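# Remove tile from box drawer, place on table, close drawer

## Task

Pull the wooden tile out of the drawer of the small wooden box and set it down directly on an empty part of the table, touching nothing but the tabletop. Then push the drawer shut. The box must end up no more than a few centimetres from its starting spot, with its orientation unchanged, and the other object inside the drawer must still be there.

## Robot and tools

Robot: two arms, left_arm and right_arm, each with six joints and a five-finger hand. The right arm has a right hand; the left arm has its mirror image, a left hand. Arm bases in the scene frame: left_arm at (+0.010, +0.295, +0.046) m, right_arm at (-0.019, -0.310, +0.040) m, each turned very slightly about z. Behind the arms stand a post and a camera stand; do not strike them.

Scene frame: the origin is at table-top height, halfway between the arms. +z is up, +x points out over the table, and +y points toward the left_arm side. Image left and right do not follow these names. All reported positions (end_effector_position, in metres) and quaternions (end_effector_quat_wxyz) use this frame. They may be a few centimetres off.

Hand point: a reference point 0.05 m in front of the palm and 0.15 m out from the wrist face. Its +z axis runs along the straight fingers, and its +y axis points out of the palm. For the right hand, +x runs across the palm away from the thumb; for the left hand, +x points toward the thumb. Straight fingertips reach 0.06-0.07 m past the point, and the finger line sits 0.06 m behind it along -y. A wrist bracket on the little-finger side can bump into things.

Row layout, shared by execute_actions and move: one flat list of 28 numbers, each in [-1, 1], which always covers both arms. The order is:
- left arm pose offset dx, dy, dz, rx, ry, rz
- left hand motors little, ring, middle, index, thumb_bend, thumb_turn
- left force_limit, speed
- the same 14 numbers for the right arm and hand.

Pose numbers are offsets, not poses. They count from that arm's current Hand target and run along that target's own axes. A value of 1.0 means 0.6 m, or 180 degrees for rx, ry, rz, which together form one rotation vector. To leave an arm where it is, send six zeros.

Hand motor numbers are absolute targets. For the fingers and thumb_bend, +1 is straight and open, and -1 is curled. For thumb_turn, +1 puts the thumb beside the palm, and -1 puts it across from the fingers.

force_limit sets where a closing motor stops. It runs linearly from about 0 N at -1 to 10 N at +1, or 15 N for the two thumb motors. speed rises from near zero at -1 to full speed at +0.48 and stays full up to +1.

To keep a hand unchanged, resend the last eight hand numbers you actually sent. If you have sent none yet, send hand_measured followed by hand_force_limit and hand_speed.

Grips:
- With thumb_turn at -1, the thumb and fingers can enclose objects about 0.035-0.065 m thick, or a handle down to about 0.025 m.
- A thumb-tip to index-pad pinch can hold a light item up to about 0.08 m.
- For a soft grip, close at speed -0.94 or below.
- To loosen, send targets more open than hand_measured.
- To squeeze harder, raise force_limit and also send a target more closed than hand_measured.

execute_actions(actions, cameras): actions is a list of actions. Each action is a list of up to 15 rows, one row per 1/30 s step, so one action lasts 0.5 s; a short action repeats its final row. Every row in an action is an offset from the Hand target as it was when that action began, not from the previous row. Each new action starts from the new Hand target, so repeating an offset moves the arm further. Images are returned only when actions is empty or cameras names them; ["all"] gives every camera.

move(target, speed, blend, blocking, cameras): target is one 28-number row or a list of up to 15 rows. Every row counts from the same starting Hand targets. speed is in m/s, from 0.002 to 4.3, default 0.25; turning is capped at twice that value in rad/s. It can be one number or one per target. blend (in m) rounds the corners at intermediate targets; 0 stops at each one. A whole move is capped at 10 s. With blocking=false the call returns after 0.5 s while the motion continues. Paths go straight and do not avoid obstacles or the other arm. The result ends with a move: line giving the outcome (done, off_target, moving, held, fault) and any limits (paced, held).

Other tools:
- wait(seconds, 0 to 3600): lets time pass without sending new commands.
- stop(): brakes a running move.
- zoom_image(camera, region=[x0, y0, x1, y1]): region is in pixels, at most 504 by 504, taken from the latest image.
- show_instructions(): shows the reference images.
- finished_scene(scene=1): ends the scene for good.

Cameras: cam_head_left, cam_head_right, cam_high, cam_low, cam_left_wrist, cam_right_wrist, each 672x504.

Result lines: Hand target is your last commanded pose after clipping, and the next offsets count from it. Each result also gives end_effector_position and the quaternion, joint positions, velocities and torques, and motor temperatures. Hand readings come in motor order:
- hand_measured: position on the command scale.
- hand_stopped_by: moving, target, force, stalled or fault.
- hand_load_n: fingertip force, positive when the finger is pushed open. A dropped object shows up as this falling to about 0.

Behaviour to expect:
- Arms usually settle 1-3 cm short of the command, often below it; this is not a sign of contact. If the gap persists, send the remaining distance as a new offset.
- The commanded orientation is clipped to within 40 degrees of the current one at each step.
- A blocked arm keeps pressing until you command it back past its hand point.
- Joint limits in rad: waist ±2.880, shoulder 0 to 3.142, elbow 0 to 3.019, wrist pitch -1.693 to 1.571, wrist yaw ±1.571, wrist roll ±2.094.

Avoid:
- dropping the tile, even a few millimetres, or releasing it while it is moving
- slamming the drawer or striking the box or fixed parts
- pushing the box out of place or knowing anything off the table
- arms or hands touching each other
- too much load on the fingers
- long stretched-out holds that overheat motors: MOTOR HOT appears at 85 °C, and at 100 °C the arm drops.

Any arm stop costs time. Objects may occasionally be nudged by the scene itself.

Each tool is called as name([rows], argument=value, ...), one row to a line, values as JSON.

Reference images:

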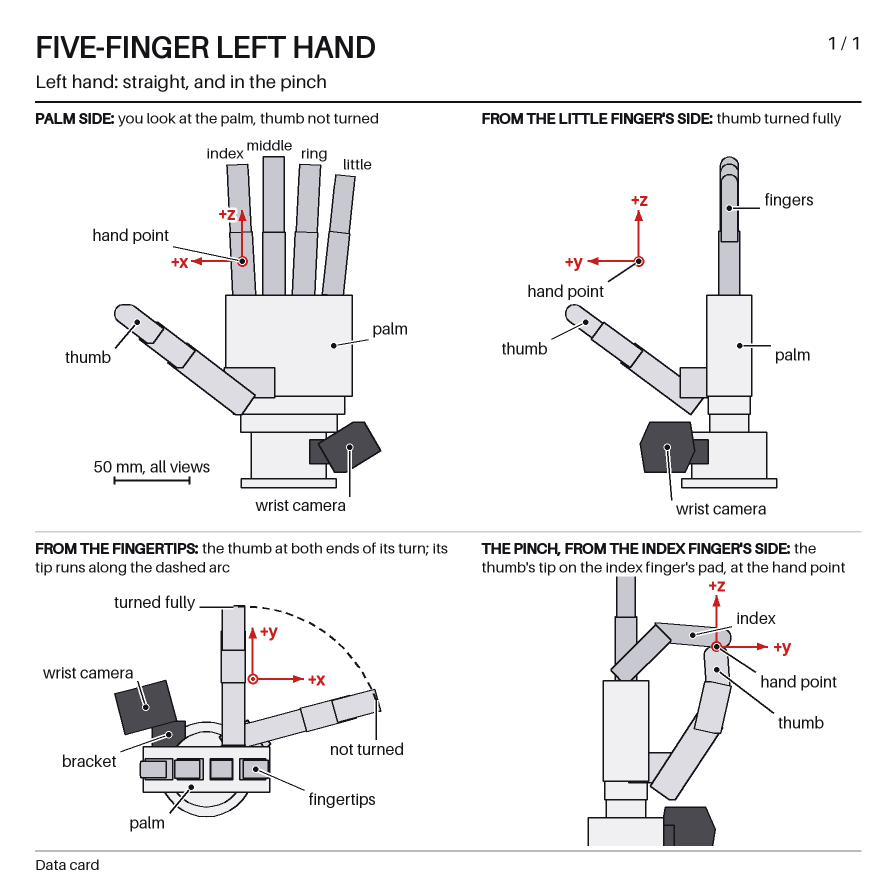

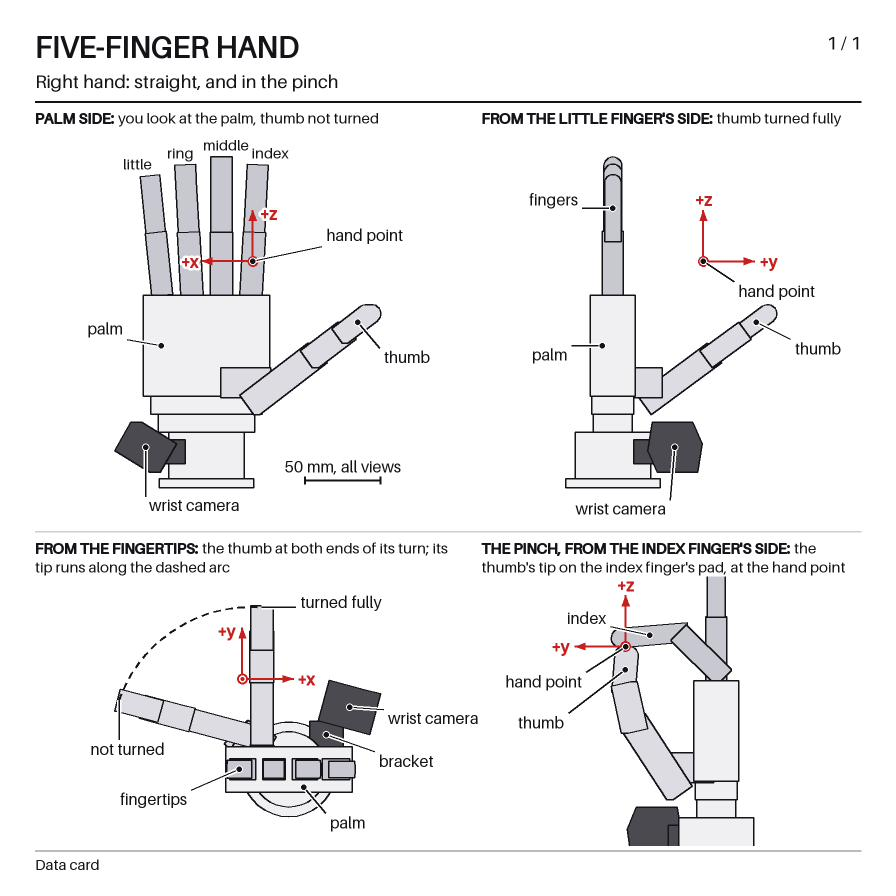

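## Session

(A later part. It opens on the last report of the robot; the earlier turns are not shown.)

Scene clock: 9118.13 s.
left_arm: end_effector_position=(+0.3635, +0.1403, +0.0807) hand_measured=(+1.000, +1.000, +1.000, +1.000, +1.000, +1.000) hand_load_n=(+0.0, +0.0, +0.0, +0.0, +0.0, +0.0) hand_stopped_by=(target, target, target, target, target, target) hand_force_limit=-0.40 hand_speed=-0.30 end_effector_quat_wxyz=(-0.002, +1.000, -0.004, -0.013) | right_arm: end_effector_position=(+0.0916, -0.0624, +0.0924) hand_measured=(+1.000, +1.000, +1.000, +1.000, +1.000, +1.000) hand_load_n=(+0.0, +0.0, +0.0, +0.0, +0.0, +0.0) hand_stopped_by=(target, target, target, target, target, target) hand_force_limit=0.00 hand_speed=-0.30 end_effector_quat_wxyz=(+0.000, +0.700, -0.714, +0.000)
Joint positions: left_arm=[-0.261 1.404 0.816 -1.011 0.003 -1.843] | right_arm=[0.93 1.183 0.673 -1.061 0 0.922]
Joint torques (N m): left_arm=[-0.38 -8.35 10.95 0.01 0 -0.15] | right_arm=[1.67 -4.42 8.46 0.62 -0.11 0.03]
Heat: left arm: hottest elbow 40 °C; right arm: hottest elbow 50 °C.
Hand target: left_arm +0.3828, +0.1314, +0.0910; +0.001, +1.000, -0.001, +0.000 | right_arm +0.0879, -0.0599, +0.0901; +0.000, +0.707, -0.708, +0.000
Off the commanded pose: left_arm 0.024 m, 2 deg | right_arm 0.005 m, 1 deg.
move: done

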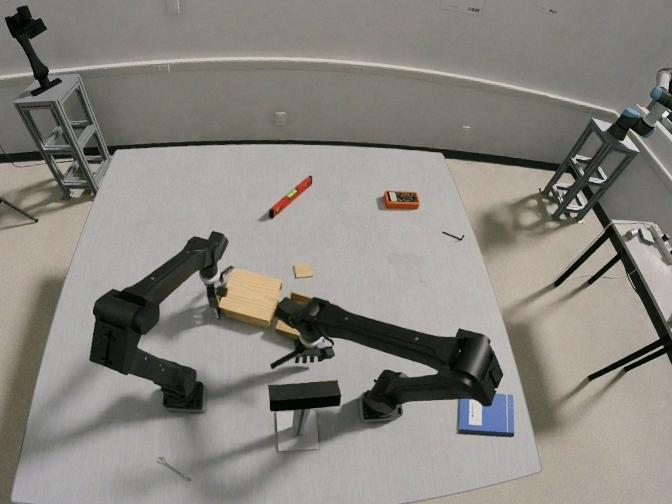

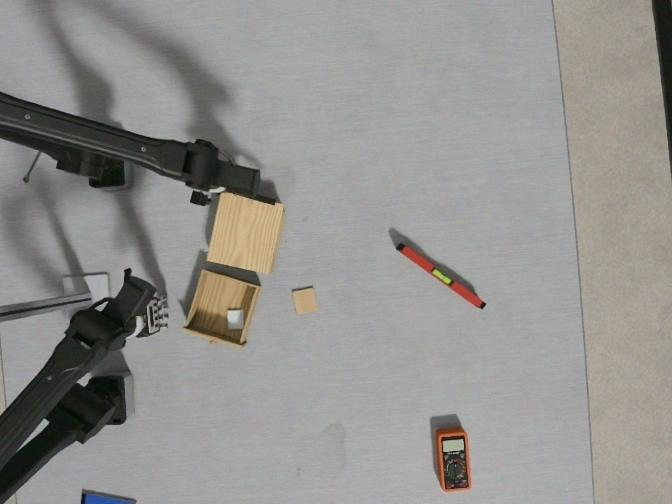

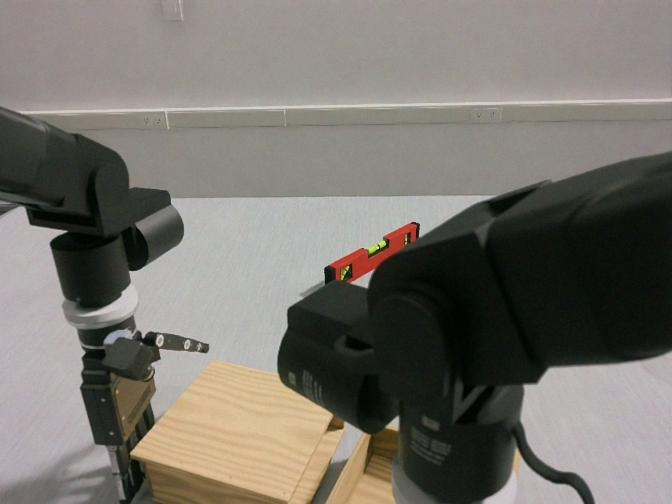

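move(target=[0,0,0,0,0,0,1,1,1,1,1,1,-0.4,-0.3,0,-0.1933,-0.005,0,0,0,1,1,1,1,1,1,0.0,-0.3], speed=0.05, cameras=["cam_high"])

zoom_image(camera="cam_high", region=[180, 230, 320, 370])

Scene clock: 9131.20 s.
left_arm: end_effector_position=(+0.3635, +0.1403, +0.0807) hand_measured=(+1.000, +1.000, +1.000, +1.000, +1.000, +1.000) hand_load_n=(+0.0, +0.0, +0.0, +0.0, +0.0, +0.0) hand_stopped_by=(target, target, target, target, target, target) hand_force_limit=-0.40 hand_speed=-0.30 end_effector_quat_wxyz=(-0.002, +1.000, -0.004, -0.013) | right_arm: end_effector_position=(+0.1840, -0.0692, +0.0841) hand_measured=(+1.000, +1.000, +1.000, +1.000, +1.000, +1.000) hand_load_n=(+0.0, +0.0, +0.0, -0.5, +0.0, +0.0) hand_stopped_by=(target, target, target, target, target, target) hand_force_limit=0.00 hand_speed=-0.30 end_effector_quat_wxyz=(+0.019, +0.707, -0.707, -0.002)
Joint positions: left_arm=[-0.261 1.404 0.816 -1.011 0.003 -1.843] | right_arm=[0.701 1.401 0.836 -1.045 0 0.675]
Joint torques (N m): left_arm=[-0.62 -8.29 10.99 -0.03 0.01 -0.14] | right_arm=[-0.67 -7.41 12.1 0.5 -0.1 -0.11]
Heat: left arm: hottest elbow 40 °C; right arm: hottest elbow 49 °C.
Hand target: left_arm +0.3828, +0.1314, +0.0910; +0.001, +1.000, -0.001, +0.000 | right_arm +0.2039, -0.0600, +0.0931; +0.000, +0.707, -0.707, +0.000
Off the commanded pose: left_arm 0.024 m, 2 deg | right_arm 0.024 m, 2 deg.
move: off_target (right_arm)

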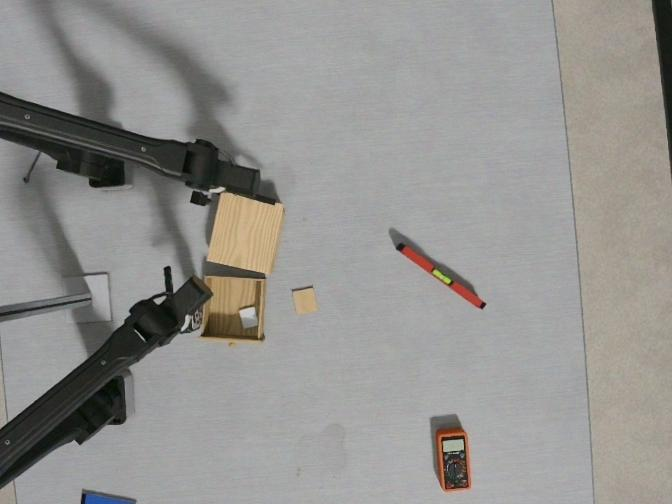

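Scaled by 3.600 from the camera's image (finer frame: 960x720).

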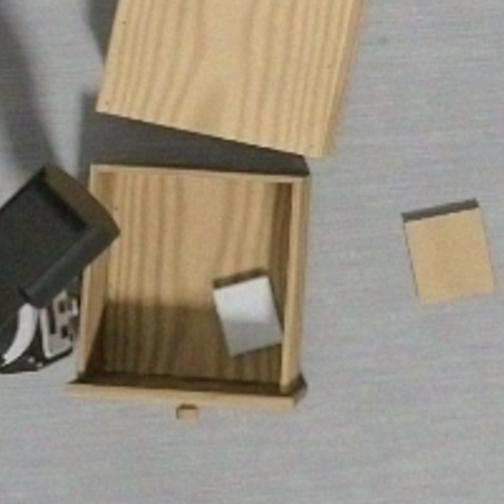

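move([
  [0,0,0,0,0,0,1,1,1,1,1,1,-0.4,-0.3,0,0.05,-0.005,0,0,0,1,1,1,1,1,1,0.0,-0.3],
  [0,0.0667,0,0,0,0,1,1,1,1,1,1,-0.4,-0.3,0,0.05,-0.005,0,0,0,1,1,1,1,1,1,0.0,-0.3],
], speed=0.04, cameras=["cam_high"])

zoom_image(camera="cam_high", region=[170, 180, 320, 360])

Scene clock: 9177.40 s.
left_arm: end_effector_position=(+0.3646, +0.1023, +0.0807) hand_measured=(+1.000, +1.000, +1.000, +1.000, +1.000, +1.000) hand_load_n=(+0.0, +0.0, +0.0, +0.0, +0.0, +0.0) hand_stopped_by=(target, target, target, target, target, target) hand_force_limit=-0.40 hand_speed=-0.30 end_effector_quat_wxyz=(-0.004, +1.000, -0.005, -0.012) | right_arm: end_effector_position=(+0.1787, -0.0628, +0.0938) hand_measured=(+1.000, +1.000, +1.000, +1.000, +1.000, +1.000) hand_load_n=(+0.0, +0.0, +0.5, +0.0, +0.0, +0.0) hand_stopped_by=(target, target, target, target, target, target) hand_force_limit=0.00 hand_speed=-0.30 end_effector_quat_wxyz=(+0.002, +0.706, -0.708, +0.000)
Joint positions: left_arm=[-0.364 1.437 0.851 -1.011 0.002 -1.946] | right_arm=[0.725 1.359 0.828 -1.045 0 0.701]
Joint torques (N m): left_arm=[-0.44 -8.88 11.04 -0.06 0.03 -0.21] | right_arm=[1.61 -8.7 8.17 0.16 -0.12 0.17]
Heat: left arm: hottest elbow 40 °C; right arm: hottest elbow 48 °C.
Hand target: left_arm +0.3827, +0.0912, +0.0912; +0.001, +1.000, -0.001, +0.000 | right_arm +0.1740, -0.0600, +0.0961; +0.000, +0.707, -0.707, +0.000
Off the commanded pose: left_arm 0.024 m, 2 deg | right_arm 0.006 m, 0 deg.
move: off_target (left_arm)

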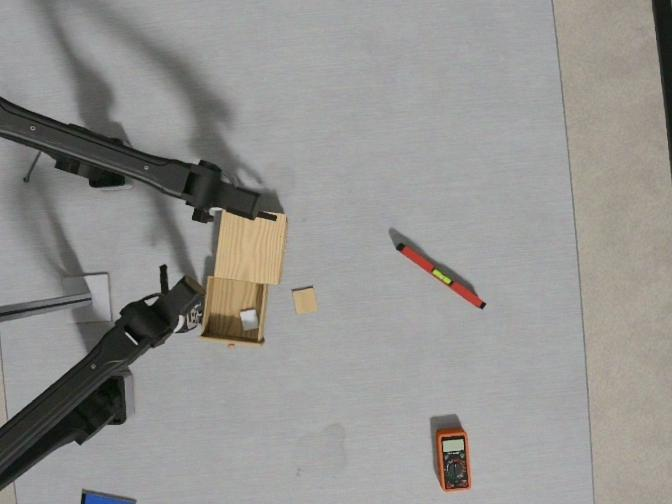

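Scaled by 2.800 from the camera's image (finer frame: 960x720).

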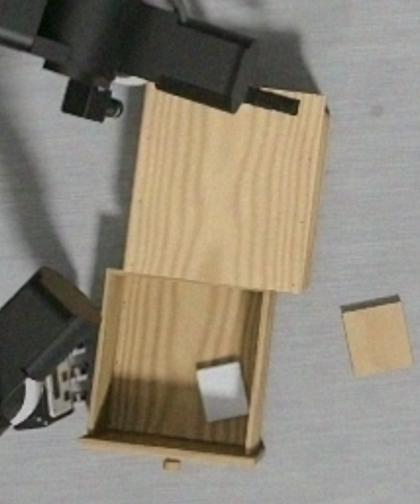

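zoom_image(camera="cam_high", region=[190, 265, 290, 355])

Scaled by 5.040 from the camera's image (finer frame: 960x720).

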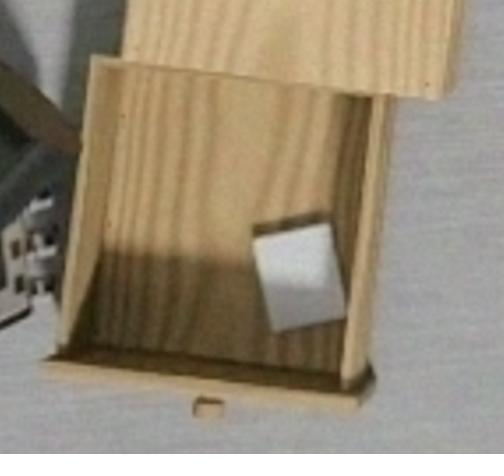

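move([
  [0,0,0,0,0,0,1,1,1,1,1,1,-0.4,-0.3,0,0.04,0.0,0,0,0.05,1,1,1,1,1,1,0.0,-0.3],
  [0,0,0,0,0,0,1,1,1,1,1,1,-0.4,-0.3,-0.0967,0.0333,0.0067,0,0,0.05,1,1,1,1,1,1,0.0,-0.3],
], speed=0.05, blend=[0.005,0], cameras=["cam_high"])

zoom_image(camera="cam_high", region=[170, 250, 290, 350])

Scene clock: 9286.97 s.
left_arm: end_effector_position=(+0.3647, +0.1023, +0.0807) hand_measured=(+1.000, +1.000, +1.000, +1.000, +1.000, +1.000) hand_load_n=(+0.0, +0.0, +0.0, +0.0, +0.0, +0.0) hand_stopped_by=(target, target, target, target, target, target) hand_force_limit=-0.40 hand_speed=-0.30 end_effector_quat_wxyz=(-0.004, +1.000, -0.004, -0.012) | right_arm: end_effector_position=(+0.1438, -0.0218, +0.0821) hand_measured=(+1.000, +1.000, +1.000, +1.000, +1.000, +1.000) hand_load_n=(+0.0, +0.0, +0.0, +0.0, +0.0, +0.0) hand_stopped_by=(target, target, target, target, target, target) hand_force_limit=0.00 hand_speed=-0.30 end_effector_quat_wxyz=(-0.020, -0.649, +0.761, -0.003)
Joint positions: left_arm=[-0.364 1.437 0.851 -1.011 0.002 -1.947] | right_arm=[0.879 1.386 0.818 -1.042 0 1.011]
Joint torques (N m): left_arm=[-0.44 -8.94 11.02 -0.08 0.02 -0.15] | right_arm=[1.61 -7.18 12.1 0.5 -0.14 0.21]
Motor temperatures (°C): left_arm=[26 28 42 27 25 29] | right_arm=[29 29 46 24 26 29]
Heat: left arm: hottest elbow 42 °C; right arm: hottest elbow 46 °C.
Hand target: left_arm +0.3827, +0.0912, +0.0912; +0.001, +1.000, -0.001, +0.000 | right_arm +0.1539, -0.0020, +0.0920; +0.000, -0.649, +0.761, +0.000
Off the commanded pose: left_arm 0.024 m, 2 deg | right_arm 0.024 m, 2 deg.
move: off_target (right_arm)

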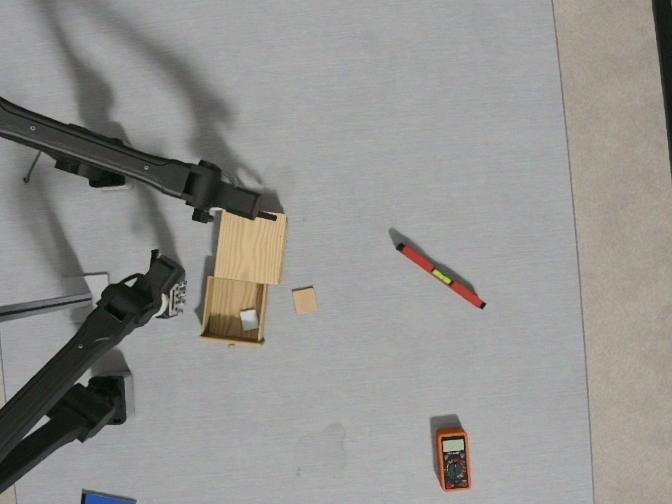

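Scaled by 4.200 from the camera's image (finer frame: 960x720).

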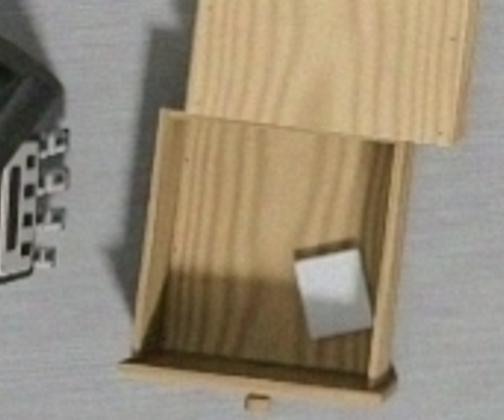

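move(target=[0,0,0,0,0,0,1,1,1,1,1,1,-0.4,-0.3,0,-0.11,-0.0067,0,0,0,1,1,1,1,1,1,0.0,-0.3], speed=0.04, cameras=["cam_high"])

zoom_image(camera="cam_high", region=[170, 250, 290, 350])

Scene clock: 9300.80 s.
left_arm: end_effector_position=(+0.3647, +0.1023, +0.0807) hand_measured=(+1.000, +1.000, +1.000, +1.000, +1.000, +1.000) hand_load_n=(+0.0, +0.0, +0.0, +0.0, +0.0, +0.0) hand_stopped_by=(target, target, target, target, target, target) hand_force_limit=-0.40 hand_speed=-0.30 end_effector_quat_wxyz=(-0.004, +1.000, -0.004, -0.012) | right_arm: end_effector_position=(+0.2024, -0.0199, +0.0865) hand_measured=(+1.000, +1.000, +1.000, +1.000, +1.000, +1.000) hand_load_n=(+0.0, +0.0, +0.0, +0.0, +0.0, +0.0) hand_stopped_by=(target, target, target, target, target, target) hand_force_limit=0.00 hand_speed=-0.30 end_effector_quat_wxyz=(-0.012, -0.649, +0.761, +0.000)
Joint positions: left_arm=[-0.364 1.437 0.851 -1.011 0.002 -1.947] | right_arm=[0.763 1.476 0.926 -1.045 0 0.895]
Joint torques (N m): left_arm=[-0.44 -9.11 11.07 -0.09 0.03 -0.14] | right_arm=[-0.62 -8.64 12.23 -0.05 -0.1 -0.1]
Heat: left arm: hottest elbow 42 °C; right arm: hottest elbow 47 °C.
Hand target: left_arm +0.3827, +0.0912, +0.0912; +0.001, +1.000, -0.001, +0.000 | right_arm +0.2192, -0.0123, +0.0961; +0.000, -0.649, +0.761, +0.000
Off the commanded pose: left_arm 0.024 m, 2 deg | right_arm 0.021 m, 1 deg.
move: off_target (right_arm)

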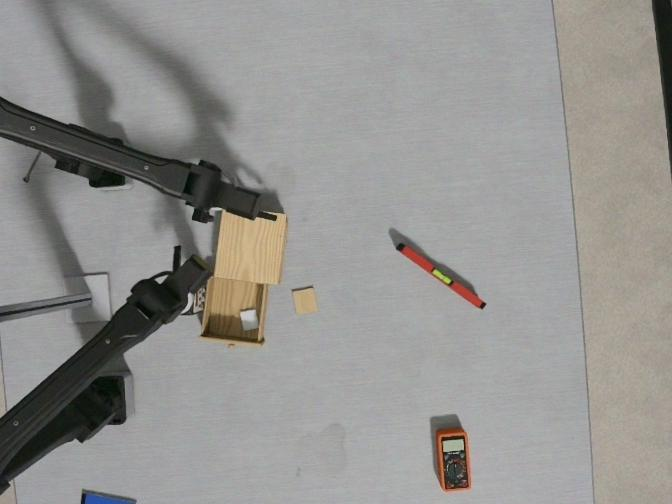

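Scaled by 4.200 from the camera's image (finer frame: 960x720).

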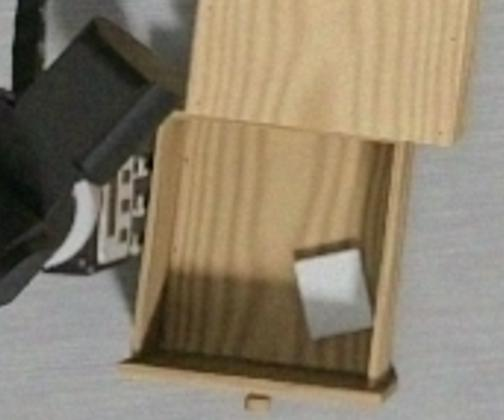

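move(target=[0,0,0,0,0,0,1,1,1,1,1,1,-0.4,-0.3,0,-0.05,-0.0,0,0,0,1,1,1,1,1,1,0.0,-0.3], speed=0.04, cameras=["cam_high"])

zoom_image(camera="cam_high", region=[170, 250, 290, 350])

Scene clock: 9311.07 s.
left_arm: end_effector_position=(+0.3647, +0.1023, +0.0807) hand_measured=(+1.000, +1.000, +1.000, +1.000, +1.000, +1.000) hand_load_n=(+0.0, +0.0, +0.0, +0.0, +0.0, +0.0) hand_stopped_by=(target, target, target, target, target, target) hand_force_limit=-0.40 hand_speed=-0.30 end_effector_quat_wxyz=(-0.004, +1.000, -0.004, -0.012) | right_arm: end_effector_position=(+0.2312, -0.0235, +0.0865) hand_measured=(+1.000, +1.000, +1.000, +1.000, +1.000, +1.000) hand_load_n=(+0.0, +0.0, +0.0, +0.0, +0.0, -0.5) hand_stopped_by=(target, target, target, target, target, target) hand_force_limit=0.00 hand_speed=-0.30 end_effector_quat_wxyz=(-0.012, -0.649, +0.761, +0.000)
Joint positions: left_arm=[-0.364 1.437 0.851 -1.011 0.002 -1.947] | right_arm=[0.707 1.525 0.98 -1.051 0 0.839]
Joint torques (N m): left_arm=[-0.5 -9.05 11.1 -0.05 0.02 -0.15] | right_arm=[-0.62 -9.52 12.31 -0.08 -0.1 -0.08]
Heat: left arm: hottest elbow 42 °C; right arm: hottest elbow 47 °C.
Hand target: left_arm +0.3827, +0.0912, +0.0912; +0.001, +1.000, -0.001, +0.000 | right_arm +0.2487, -0.0171, +0.0960; +0.000, -0.649, +0.761, +0.000
Off the commanded pose: left_arm 0.024 m, 2 deg | right_arm 0.021 m, 1 deg.
move: off_target (right_arm)

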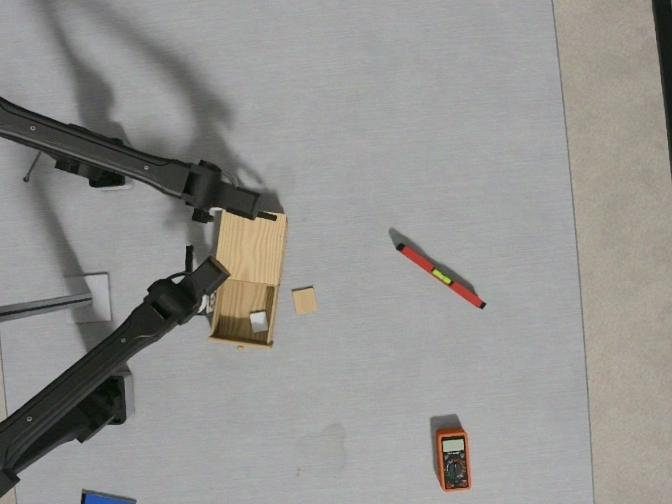

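Scaled by 4.200 from the camera's image (finer frame: 960x720).

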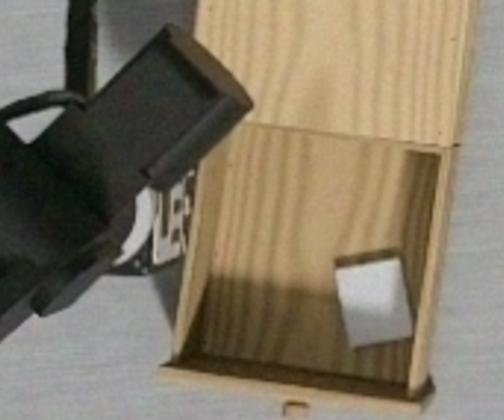

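move([
  [0,0,0,0,0,0,1,1,1,1,1,1,-0.4,-0.3,0,0.035,-0.0,0,0,0,1,1,1,1,1,1,0.0,-0.3],
  [0,0,0,0,0,0,1,1,1,1,1,1,-0.4,-0.3,0,0.035,-0.24,0,0,0,1,1,1,1,1,1,0.0,-0.3],
  [0,0,0,0,0,0,1,1,1,1,1,1,-0.4,-0.3,0.092,-0.303,-0.24,0,0,0,1,1,1,1,1,1,0.0,-0.3],
], speed=[0.05,0.12,0.12], blend=[0.005,0.02,0], cameras=["cam_high","cam_head_left"])

zoom_image(camera="cam_high", region=[190, 200, 310, 360])

Scene clock: 9388.93 s.
left_arm: end_effector_position=(+0.3647, +0.1023, +0.0807) hand_measured=(+1.000, +1.000, +1.000, +1.000, +1.000, +1.000) hand_load_n=(+0.0, +0.0, +0.0, +0.0, +0.0, +0.0) hand_stopped_by=(target, target, target, target, target, target) hand_force_limit=-0.40 hand_speed=-0.30 end_effector_quat_wxyz=(-0.004, +1.000, -0.004, -0.012) | right_arm: end_effector_position=(+0.4042, -0.1001, +0.2267) hand_measured=(+1.000, +1.000, +1.000, +1.000, +1.000, +1.000) hand_load_n=(+0.0, +0.0, +0.0, +0.0, +0.0, +0.0) hand_stopped_by=(target, target, target, target, target, target) hand_force_limit=0.00 hand_speed=-0.30 end_effector_quat_wxyz=(-0.016, -0.647, +0.762, +0.006)
Joint positions: left_arm=[-0.364 1.437 0.851 -1.011 0.002 -1.947] | right_arm=[0.369 1.697 1.581 -1.488 0.001 0.505]
Joint torques (N m): left_arm=[-0.5 -8.76 11.06 -0.03 0.02 -0.16] | right_arm=[-0.32 -14.04 14.23 -0.08 -0.11 -0.1]
Heat: left arm: hottest elbow 42 °C; right arm: hottest elbow 49 °C.
Hand target: left_arm +0.3827, +0.0912, +0.0912; +0.001, +1.000, -0.001, +0.000 | right_arm +0.4196, -0.1002, +0.2402; +0.000, -0.649, +0.761, +0.000
Off the commanded pose: left_arm 0.024 m, 2 deg | right_arm 0.020 m, 2 deg.
move: off_target (right_arm)
Images, in order (width x height): cam_head_left 672x504, cam_high 672x504.

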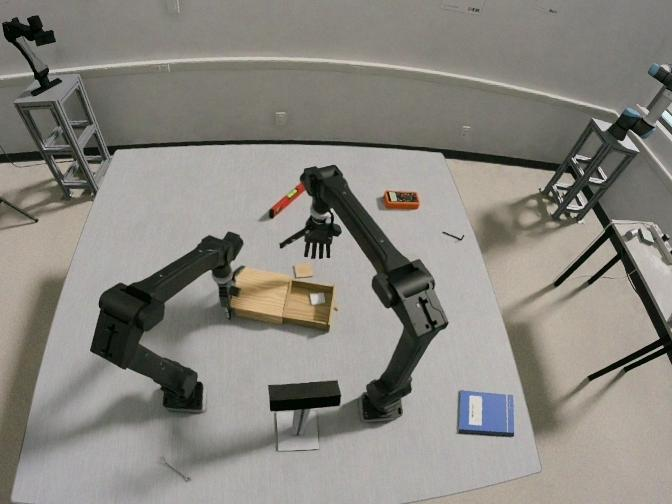

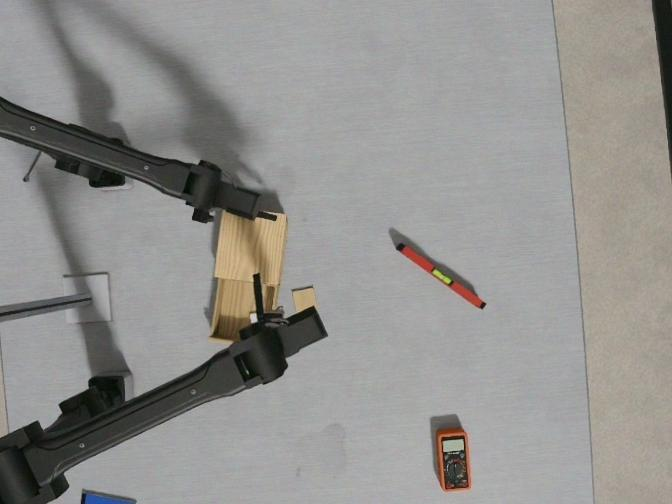

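Scaled by 3.150 from the camera's image (finer frame: 960x720).

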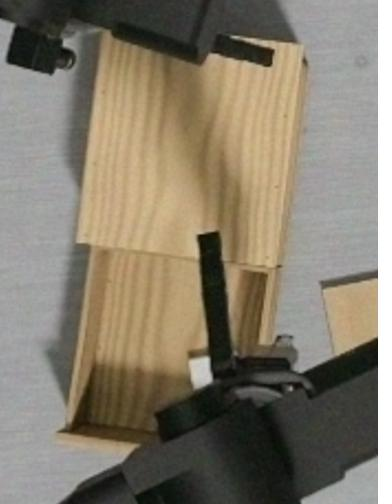

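move([
  [0,-0.0167,0,0,0,0,1,1,1,1,1,1,-0.4,-0.3,0,0,0,0,0,0,1,1,1,1,1,1,0.0,-0.3],
  [0,-0.0167,-0.248,0,0,0,1,1,1,1,1,1,-0.4,-0.3,0,0,0,0,0,0,1,1,1,1,1,1,0.0,-0.3],
  [-0.3462,0.302,-0.248,0,0,0.55,1,1,1,1,1,1,-0.4,-0.3,0,0,0,0,0,0,1,1,1,1,1,1,0.0,-0.3],
], speed=[0.06,0.15,0.18], blend=[0.005,0.02,0], cameras=["cam_high","cam_head_left","cam_low"])

zoom_image(camera="cam_high", region=[190, 200, 310, 360])

Scene clock: 9424.10 s.
left_arm: end_effector_position=(+0.1688, -0.0764, +0.2287) hand_measured=(+1.000, +1.000, +1.000, +1.000, +1.000, +1.000) hand_load_n=(+0.0, +0.0, +0.5, +0.0, +0.0, +0.0) hand_stopped_by=(target, target, target, target, target, target) hand_force_limit=-0.40 hand_speed=-0.30 end_effector_quat_wxyz=(+0.001, -0.657, +0.754, +0.010) | right_arm: end_effector_position=(+0.4041, -0.1002, +0.2267) hand_measured=(+1.000, +1.000, +1.000, +1.000, +1.000, +1.000) hand_load_n=(+0.0, -0.5, -0.5, +0.0, +0.0, +0.0) hand_stopped_by=(target, target, target, target, target, target) hand_force_limit=0.00 hand_speed=-0.30 end_effector_quat_wxyz=(-0.016, -0.648, +0.762, +0.006)
Joint positions: left_arm=[-0.981 1.448 1.278 -1.421 0.002 -0.864] | right_arm=[0.369 1.697 1.581 -1.488 0.001 0.504]
Joint torques (N m): left_arm=[-0.21 -10.93 12.74 -0.38 -0.05 0.11] | right_arm=[-0.26 -13.98 14.24 -0.1 -0.12 -0.09]
Motor temperatures (°C): left_arm=[26 28 42 27 25 29] | right_arm=[29 32 51 24 26 29]
Heat: left arm: hottest elbow 42 °C; right arm: hottest elbow 51 °C.
Hand target: left_arm +0.1748, -0.0891, +0.2406; -0.001, -0.649, +0.761, -0.001 | right_arm +0.4196, -0.1002, +0.2402; +0.000, -0.649, +0.761, +0.000
Off the commanded pose: left_arm 0.018 m, 2 deg | right_arm 0.021 m, 2 deg.
move: off_target (left_arm)
Images, in order (width x height): cam_head_left 672x504, cam_high 672x504, cam_low 672x504.

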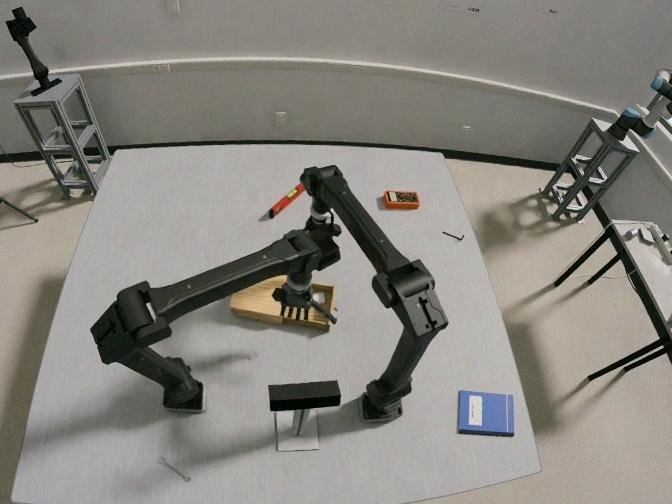

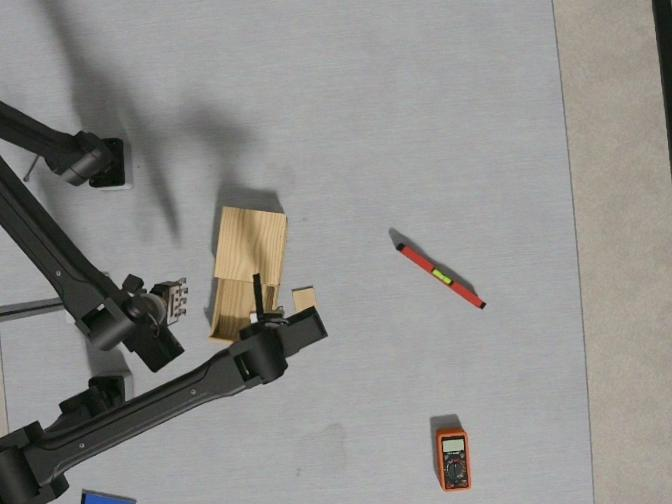

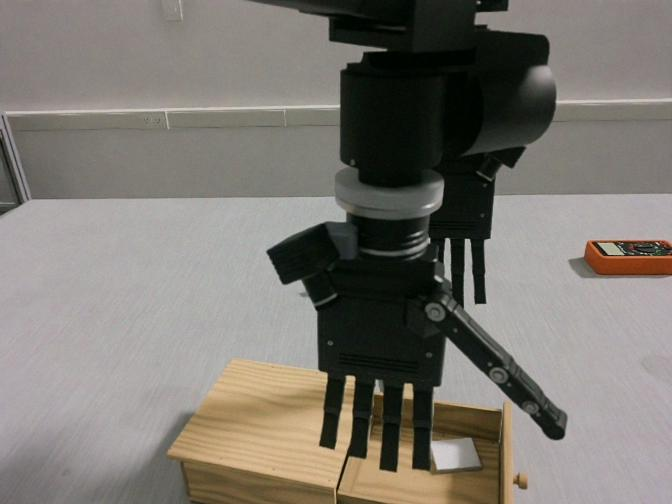

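Scaled by 3.150 from the camera's image (finer frame: 960x720).

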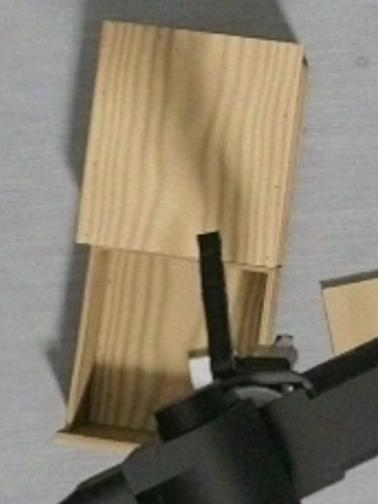

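move(target=[0.0187,-0.0097,0.2467,0,0,0,1,1,1,1,1,1,-0.4,-0.3,-0.0897,0.0219,0.1503,0,0,0,1,1,1,1,1,1,0.0,-0.3], speed=0.08, cameras=["cam_high","cam_head_left","cam_low","cam_right_wrist","cam_left_wrist"])

zoom_image(camera="cam_high", region=[170, 240, 330, 360])

zoom_image(camera="cam_head_left", region=[220, 240, 360, 350])

Scene clock: 9443.00 s.
left_arm: end_effector_position=(+0.1833, -0.1008, +0.1007) hand_measured=(+1.000, +1.000, +1.000, +1.000, +1.000, +1.000) hand_load_n=(+0.0, +0.0, +0.0, +0.0, +0.0, +0.0) hand_stopped_by=(target, target, target, target, target, target) hand_force_limit=-0.40 hand_speed=-0.30 end_effector_quat_wxyz=(-0.002, -0.656, +0.755, -0.005) | right_arm: end_effector_position=(+0.4172, -0.0526, +0.1553) hand_measured=(+1.000, +1.000, +1.000, +1.000, +1.000, +1.000) hand_load_n=(+0.0, +0.0, +0.0, +0.0, +0.0, +0.0) hand_stopped_by=(target, target, target, target, target, target) hand_force_limit=0.00 hand_speed=-0.30 end_effector_quat_wxyz=(+0.002, -0.649, +0.761, -0.001)
Joint positions: left_arm=[-0.984 1.61 1.109 -1.059 0.002 -0.863] | right_arm=[0.445 1.784 1.512 -1.295 0.001 0.576]
Joint torques (N m): left_arm=[-0.56 -12.86 7.19 0.53 -0.04 0.06] | right_arm=[1.49 -15.09 9.22 0.61 -0.13 0.2]
Heat: left arm: hottest elbow 43 °C; right arm: hottest elbow 51 °C.
Hand target: left_arm +0.1788, -0.1017, +0.0926; -0.001, -0.649, +0.761, -0.001 | right_arm +0.4150, -0.0450, +0.1498; +0.000, -0.649, +0.761, +0.000
Off the commanded pose: left_arm 0.009 m, 1 deg | right_arm 0.010 m, 0 deg.
move: done
Images, in order (width x height): cam_head_left 672x504, cam_high 672x504, cam_low 672x504, cam_left_wrist 672x504, cam_right_wrist 672x504.

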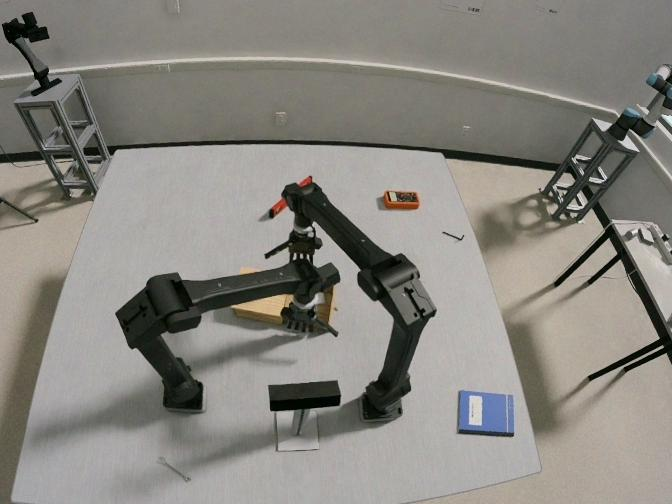

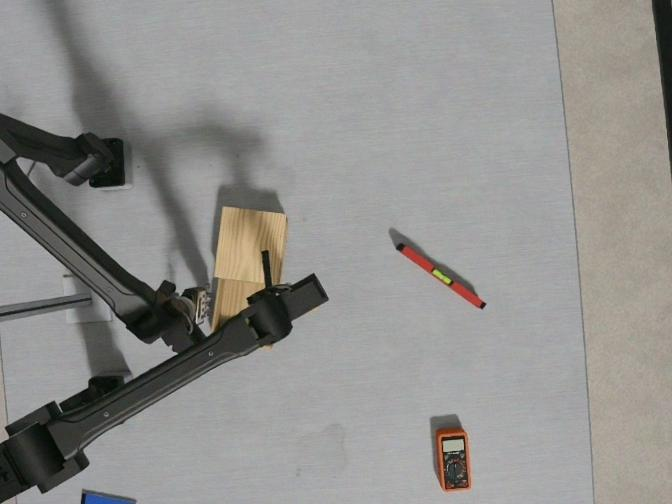

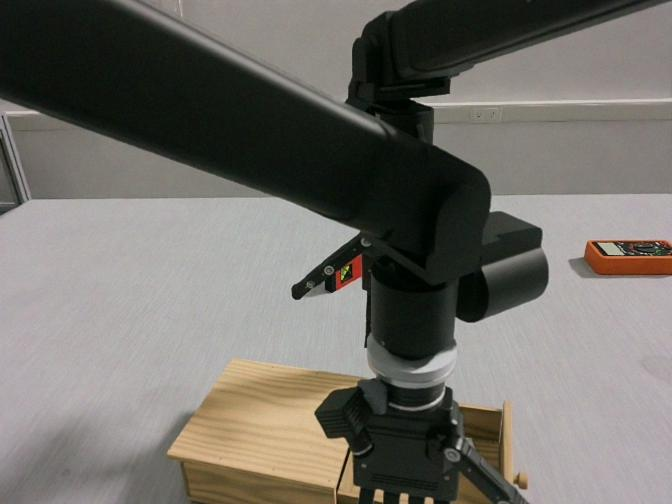

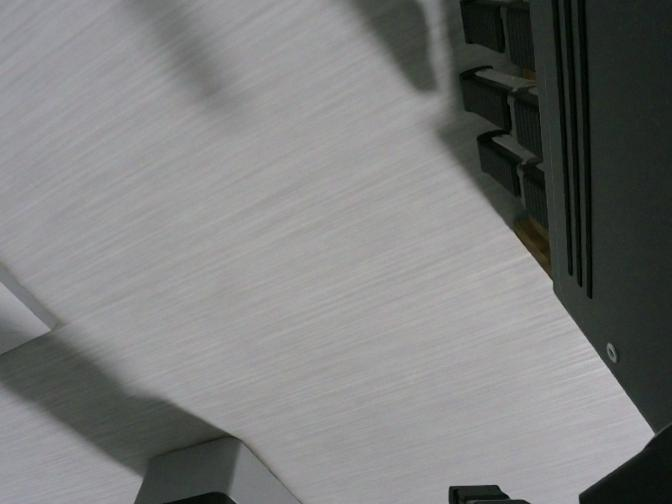

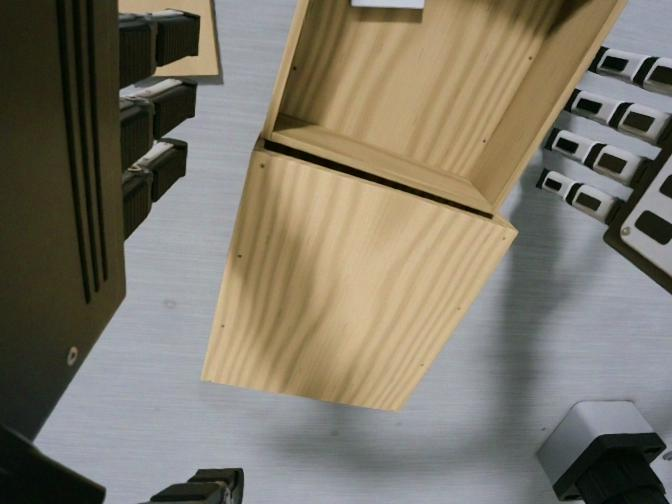

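Scaled by 3.150 from the camera's image (finer frame: 960x720).

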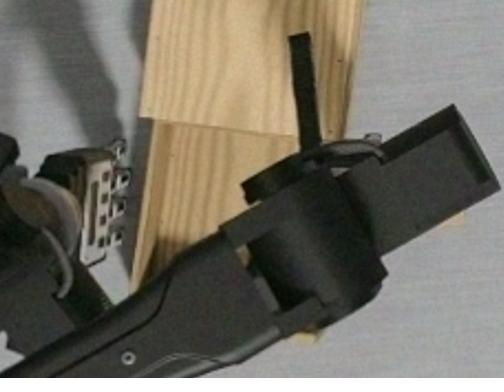

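Scaled by 3.600 from the camera's image (finer frame: 960x720).

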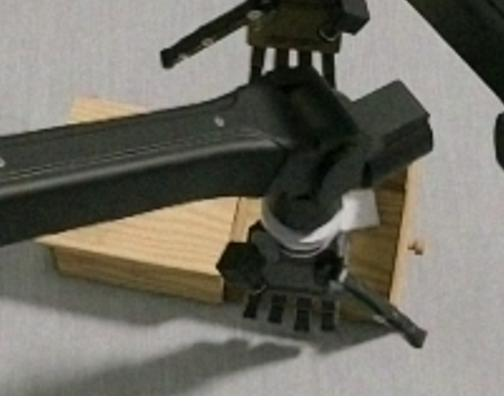

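move(target=[0,0,0.0,0,0,0,1,1,1,1,1,1,-0.4,-0.3,0,0.0333,0.0333,0,0,0,1,1,1,1,1,1,0.0,-0.3], speed=0.05, cameras=["cam_high","cam_head_left","cam_head_right","cam_right_wrist"])

zoom_image(camera="cam_head_right", region=[240, 220, 380, 340])

Scene clock: 9488.00 s.
left_arm: end_effector_position=(+0.1833, -0.1008, +0.1007) hand_measured=(+1.000, +1.000, +1.000, +1.000, +1.000, +1.000) hand_load_n=(+0.0, +0.0, +0.0, +0.0, +0.0, +0.0) hand_stopped_by=(target, target, target, target, target, target) hand_force_limit=-0.40 hand_speed=-0.30 end_effector_quat_wxyz=(-0.002, -0.656, +0.755, -0.005) | right_arm: end_effector_position=(+0.3971, -0.0498, +0.1238) hand_measured=(+1.000, +1.000, +1.000, +1.000, +1.000, +1.000) hand_load_n=(+0.0, +0.0, +0.0, +0.0, +0.0, +0.0) hand_stopped_by=(target, target, target, target, target, target) hand_force_limit=0.00 hand_speed=-0.30 end_effector_quat_wxyz=(-0.010, -0.649, +0.761, +0.002)
Joint positions: left_arm=[-0.984 1.61 1.109 -1.059 0.002 -0.863] | right_arm=[0.465 1.784 1.422 -1.23 0.001 0.597]
Joint torques (N m): left_arm=[-0.62 -12.92 7.06 0.58 -0.04 0.06] | right_arm=[1.49 -16.73 8.92 0.55 -0.15 0.17]
Heat: left arm: hottest elbow 39 °C; right arm: hottest elbow 50 °C.
Hand target: left_arm +0.1788, -0.1017, +0.0926; -0.001, -0.649, +0.761, -0.001 | right_arm +0.3954, -0.0420, +0.1299; +0.000, -0.649, +0.761, +0.000
Off the commanded pose: left_arm 0.009 m, 1 deg | right_arm 0.010 m, 1 deg.
move: done
Images, in order (width x height): cam_head_left 672x504, cam_head_right 672x504, cam_high 672x504, cam_right_wrist 672x504.

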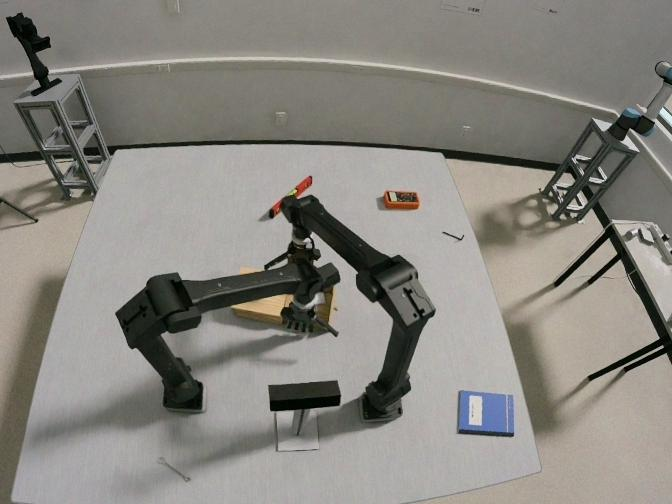

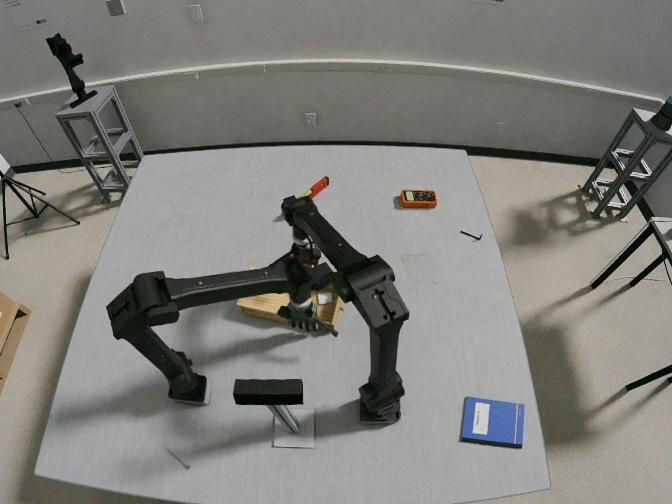

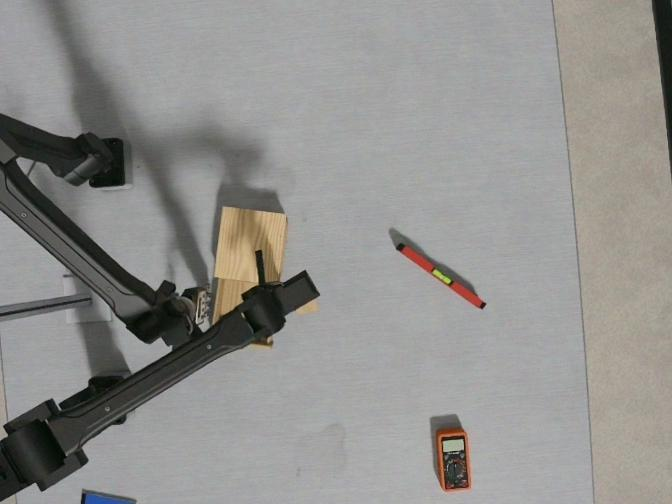

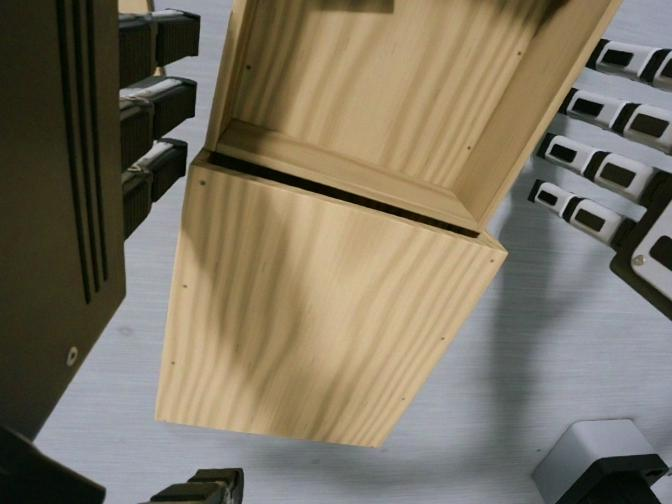

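Scaled by 3.600 from the camera's image (finer frame: 960x720).

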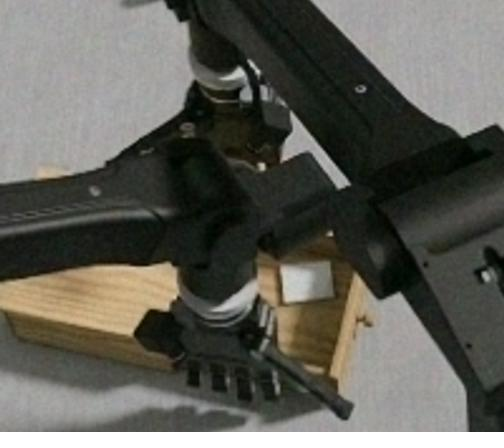

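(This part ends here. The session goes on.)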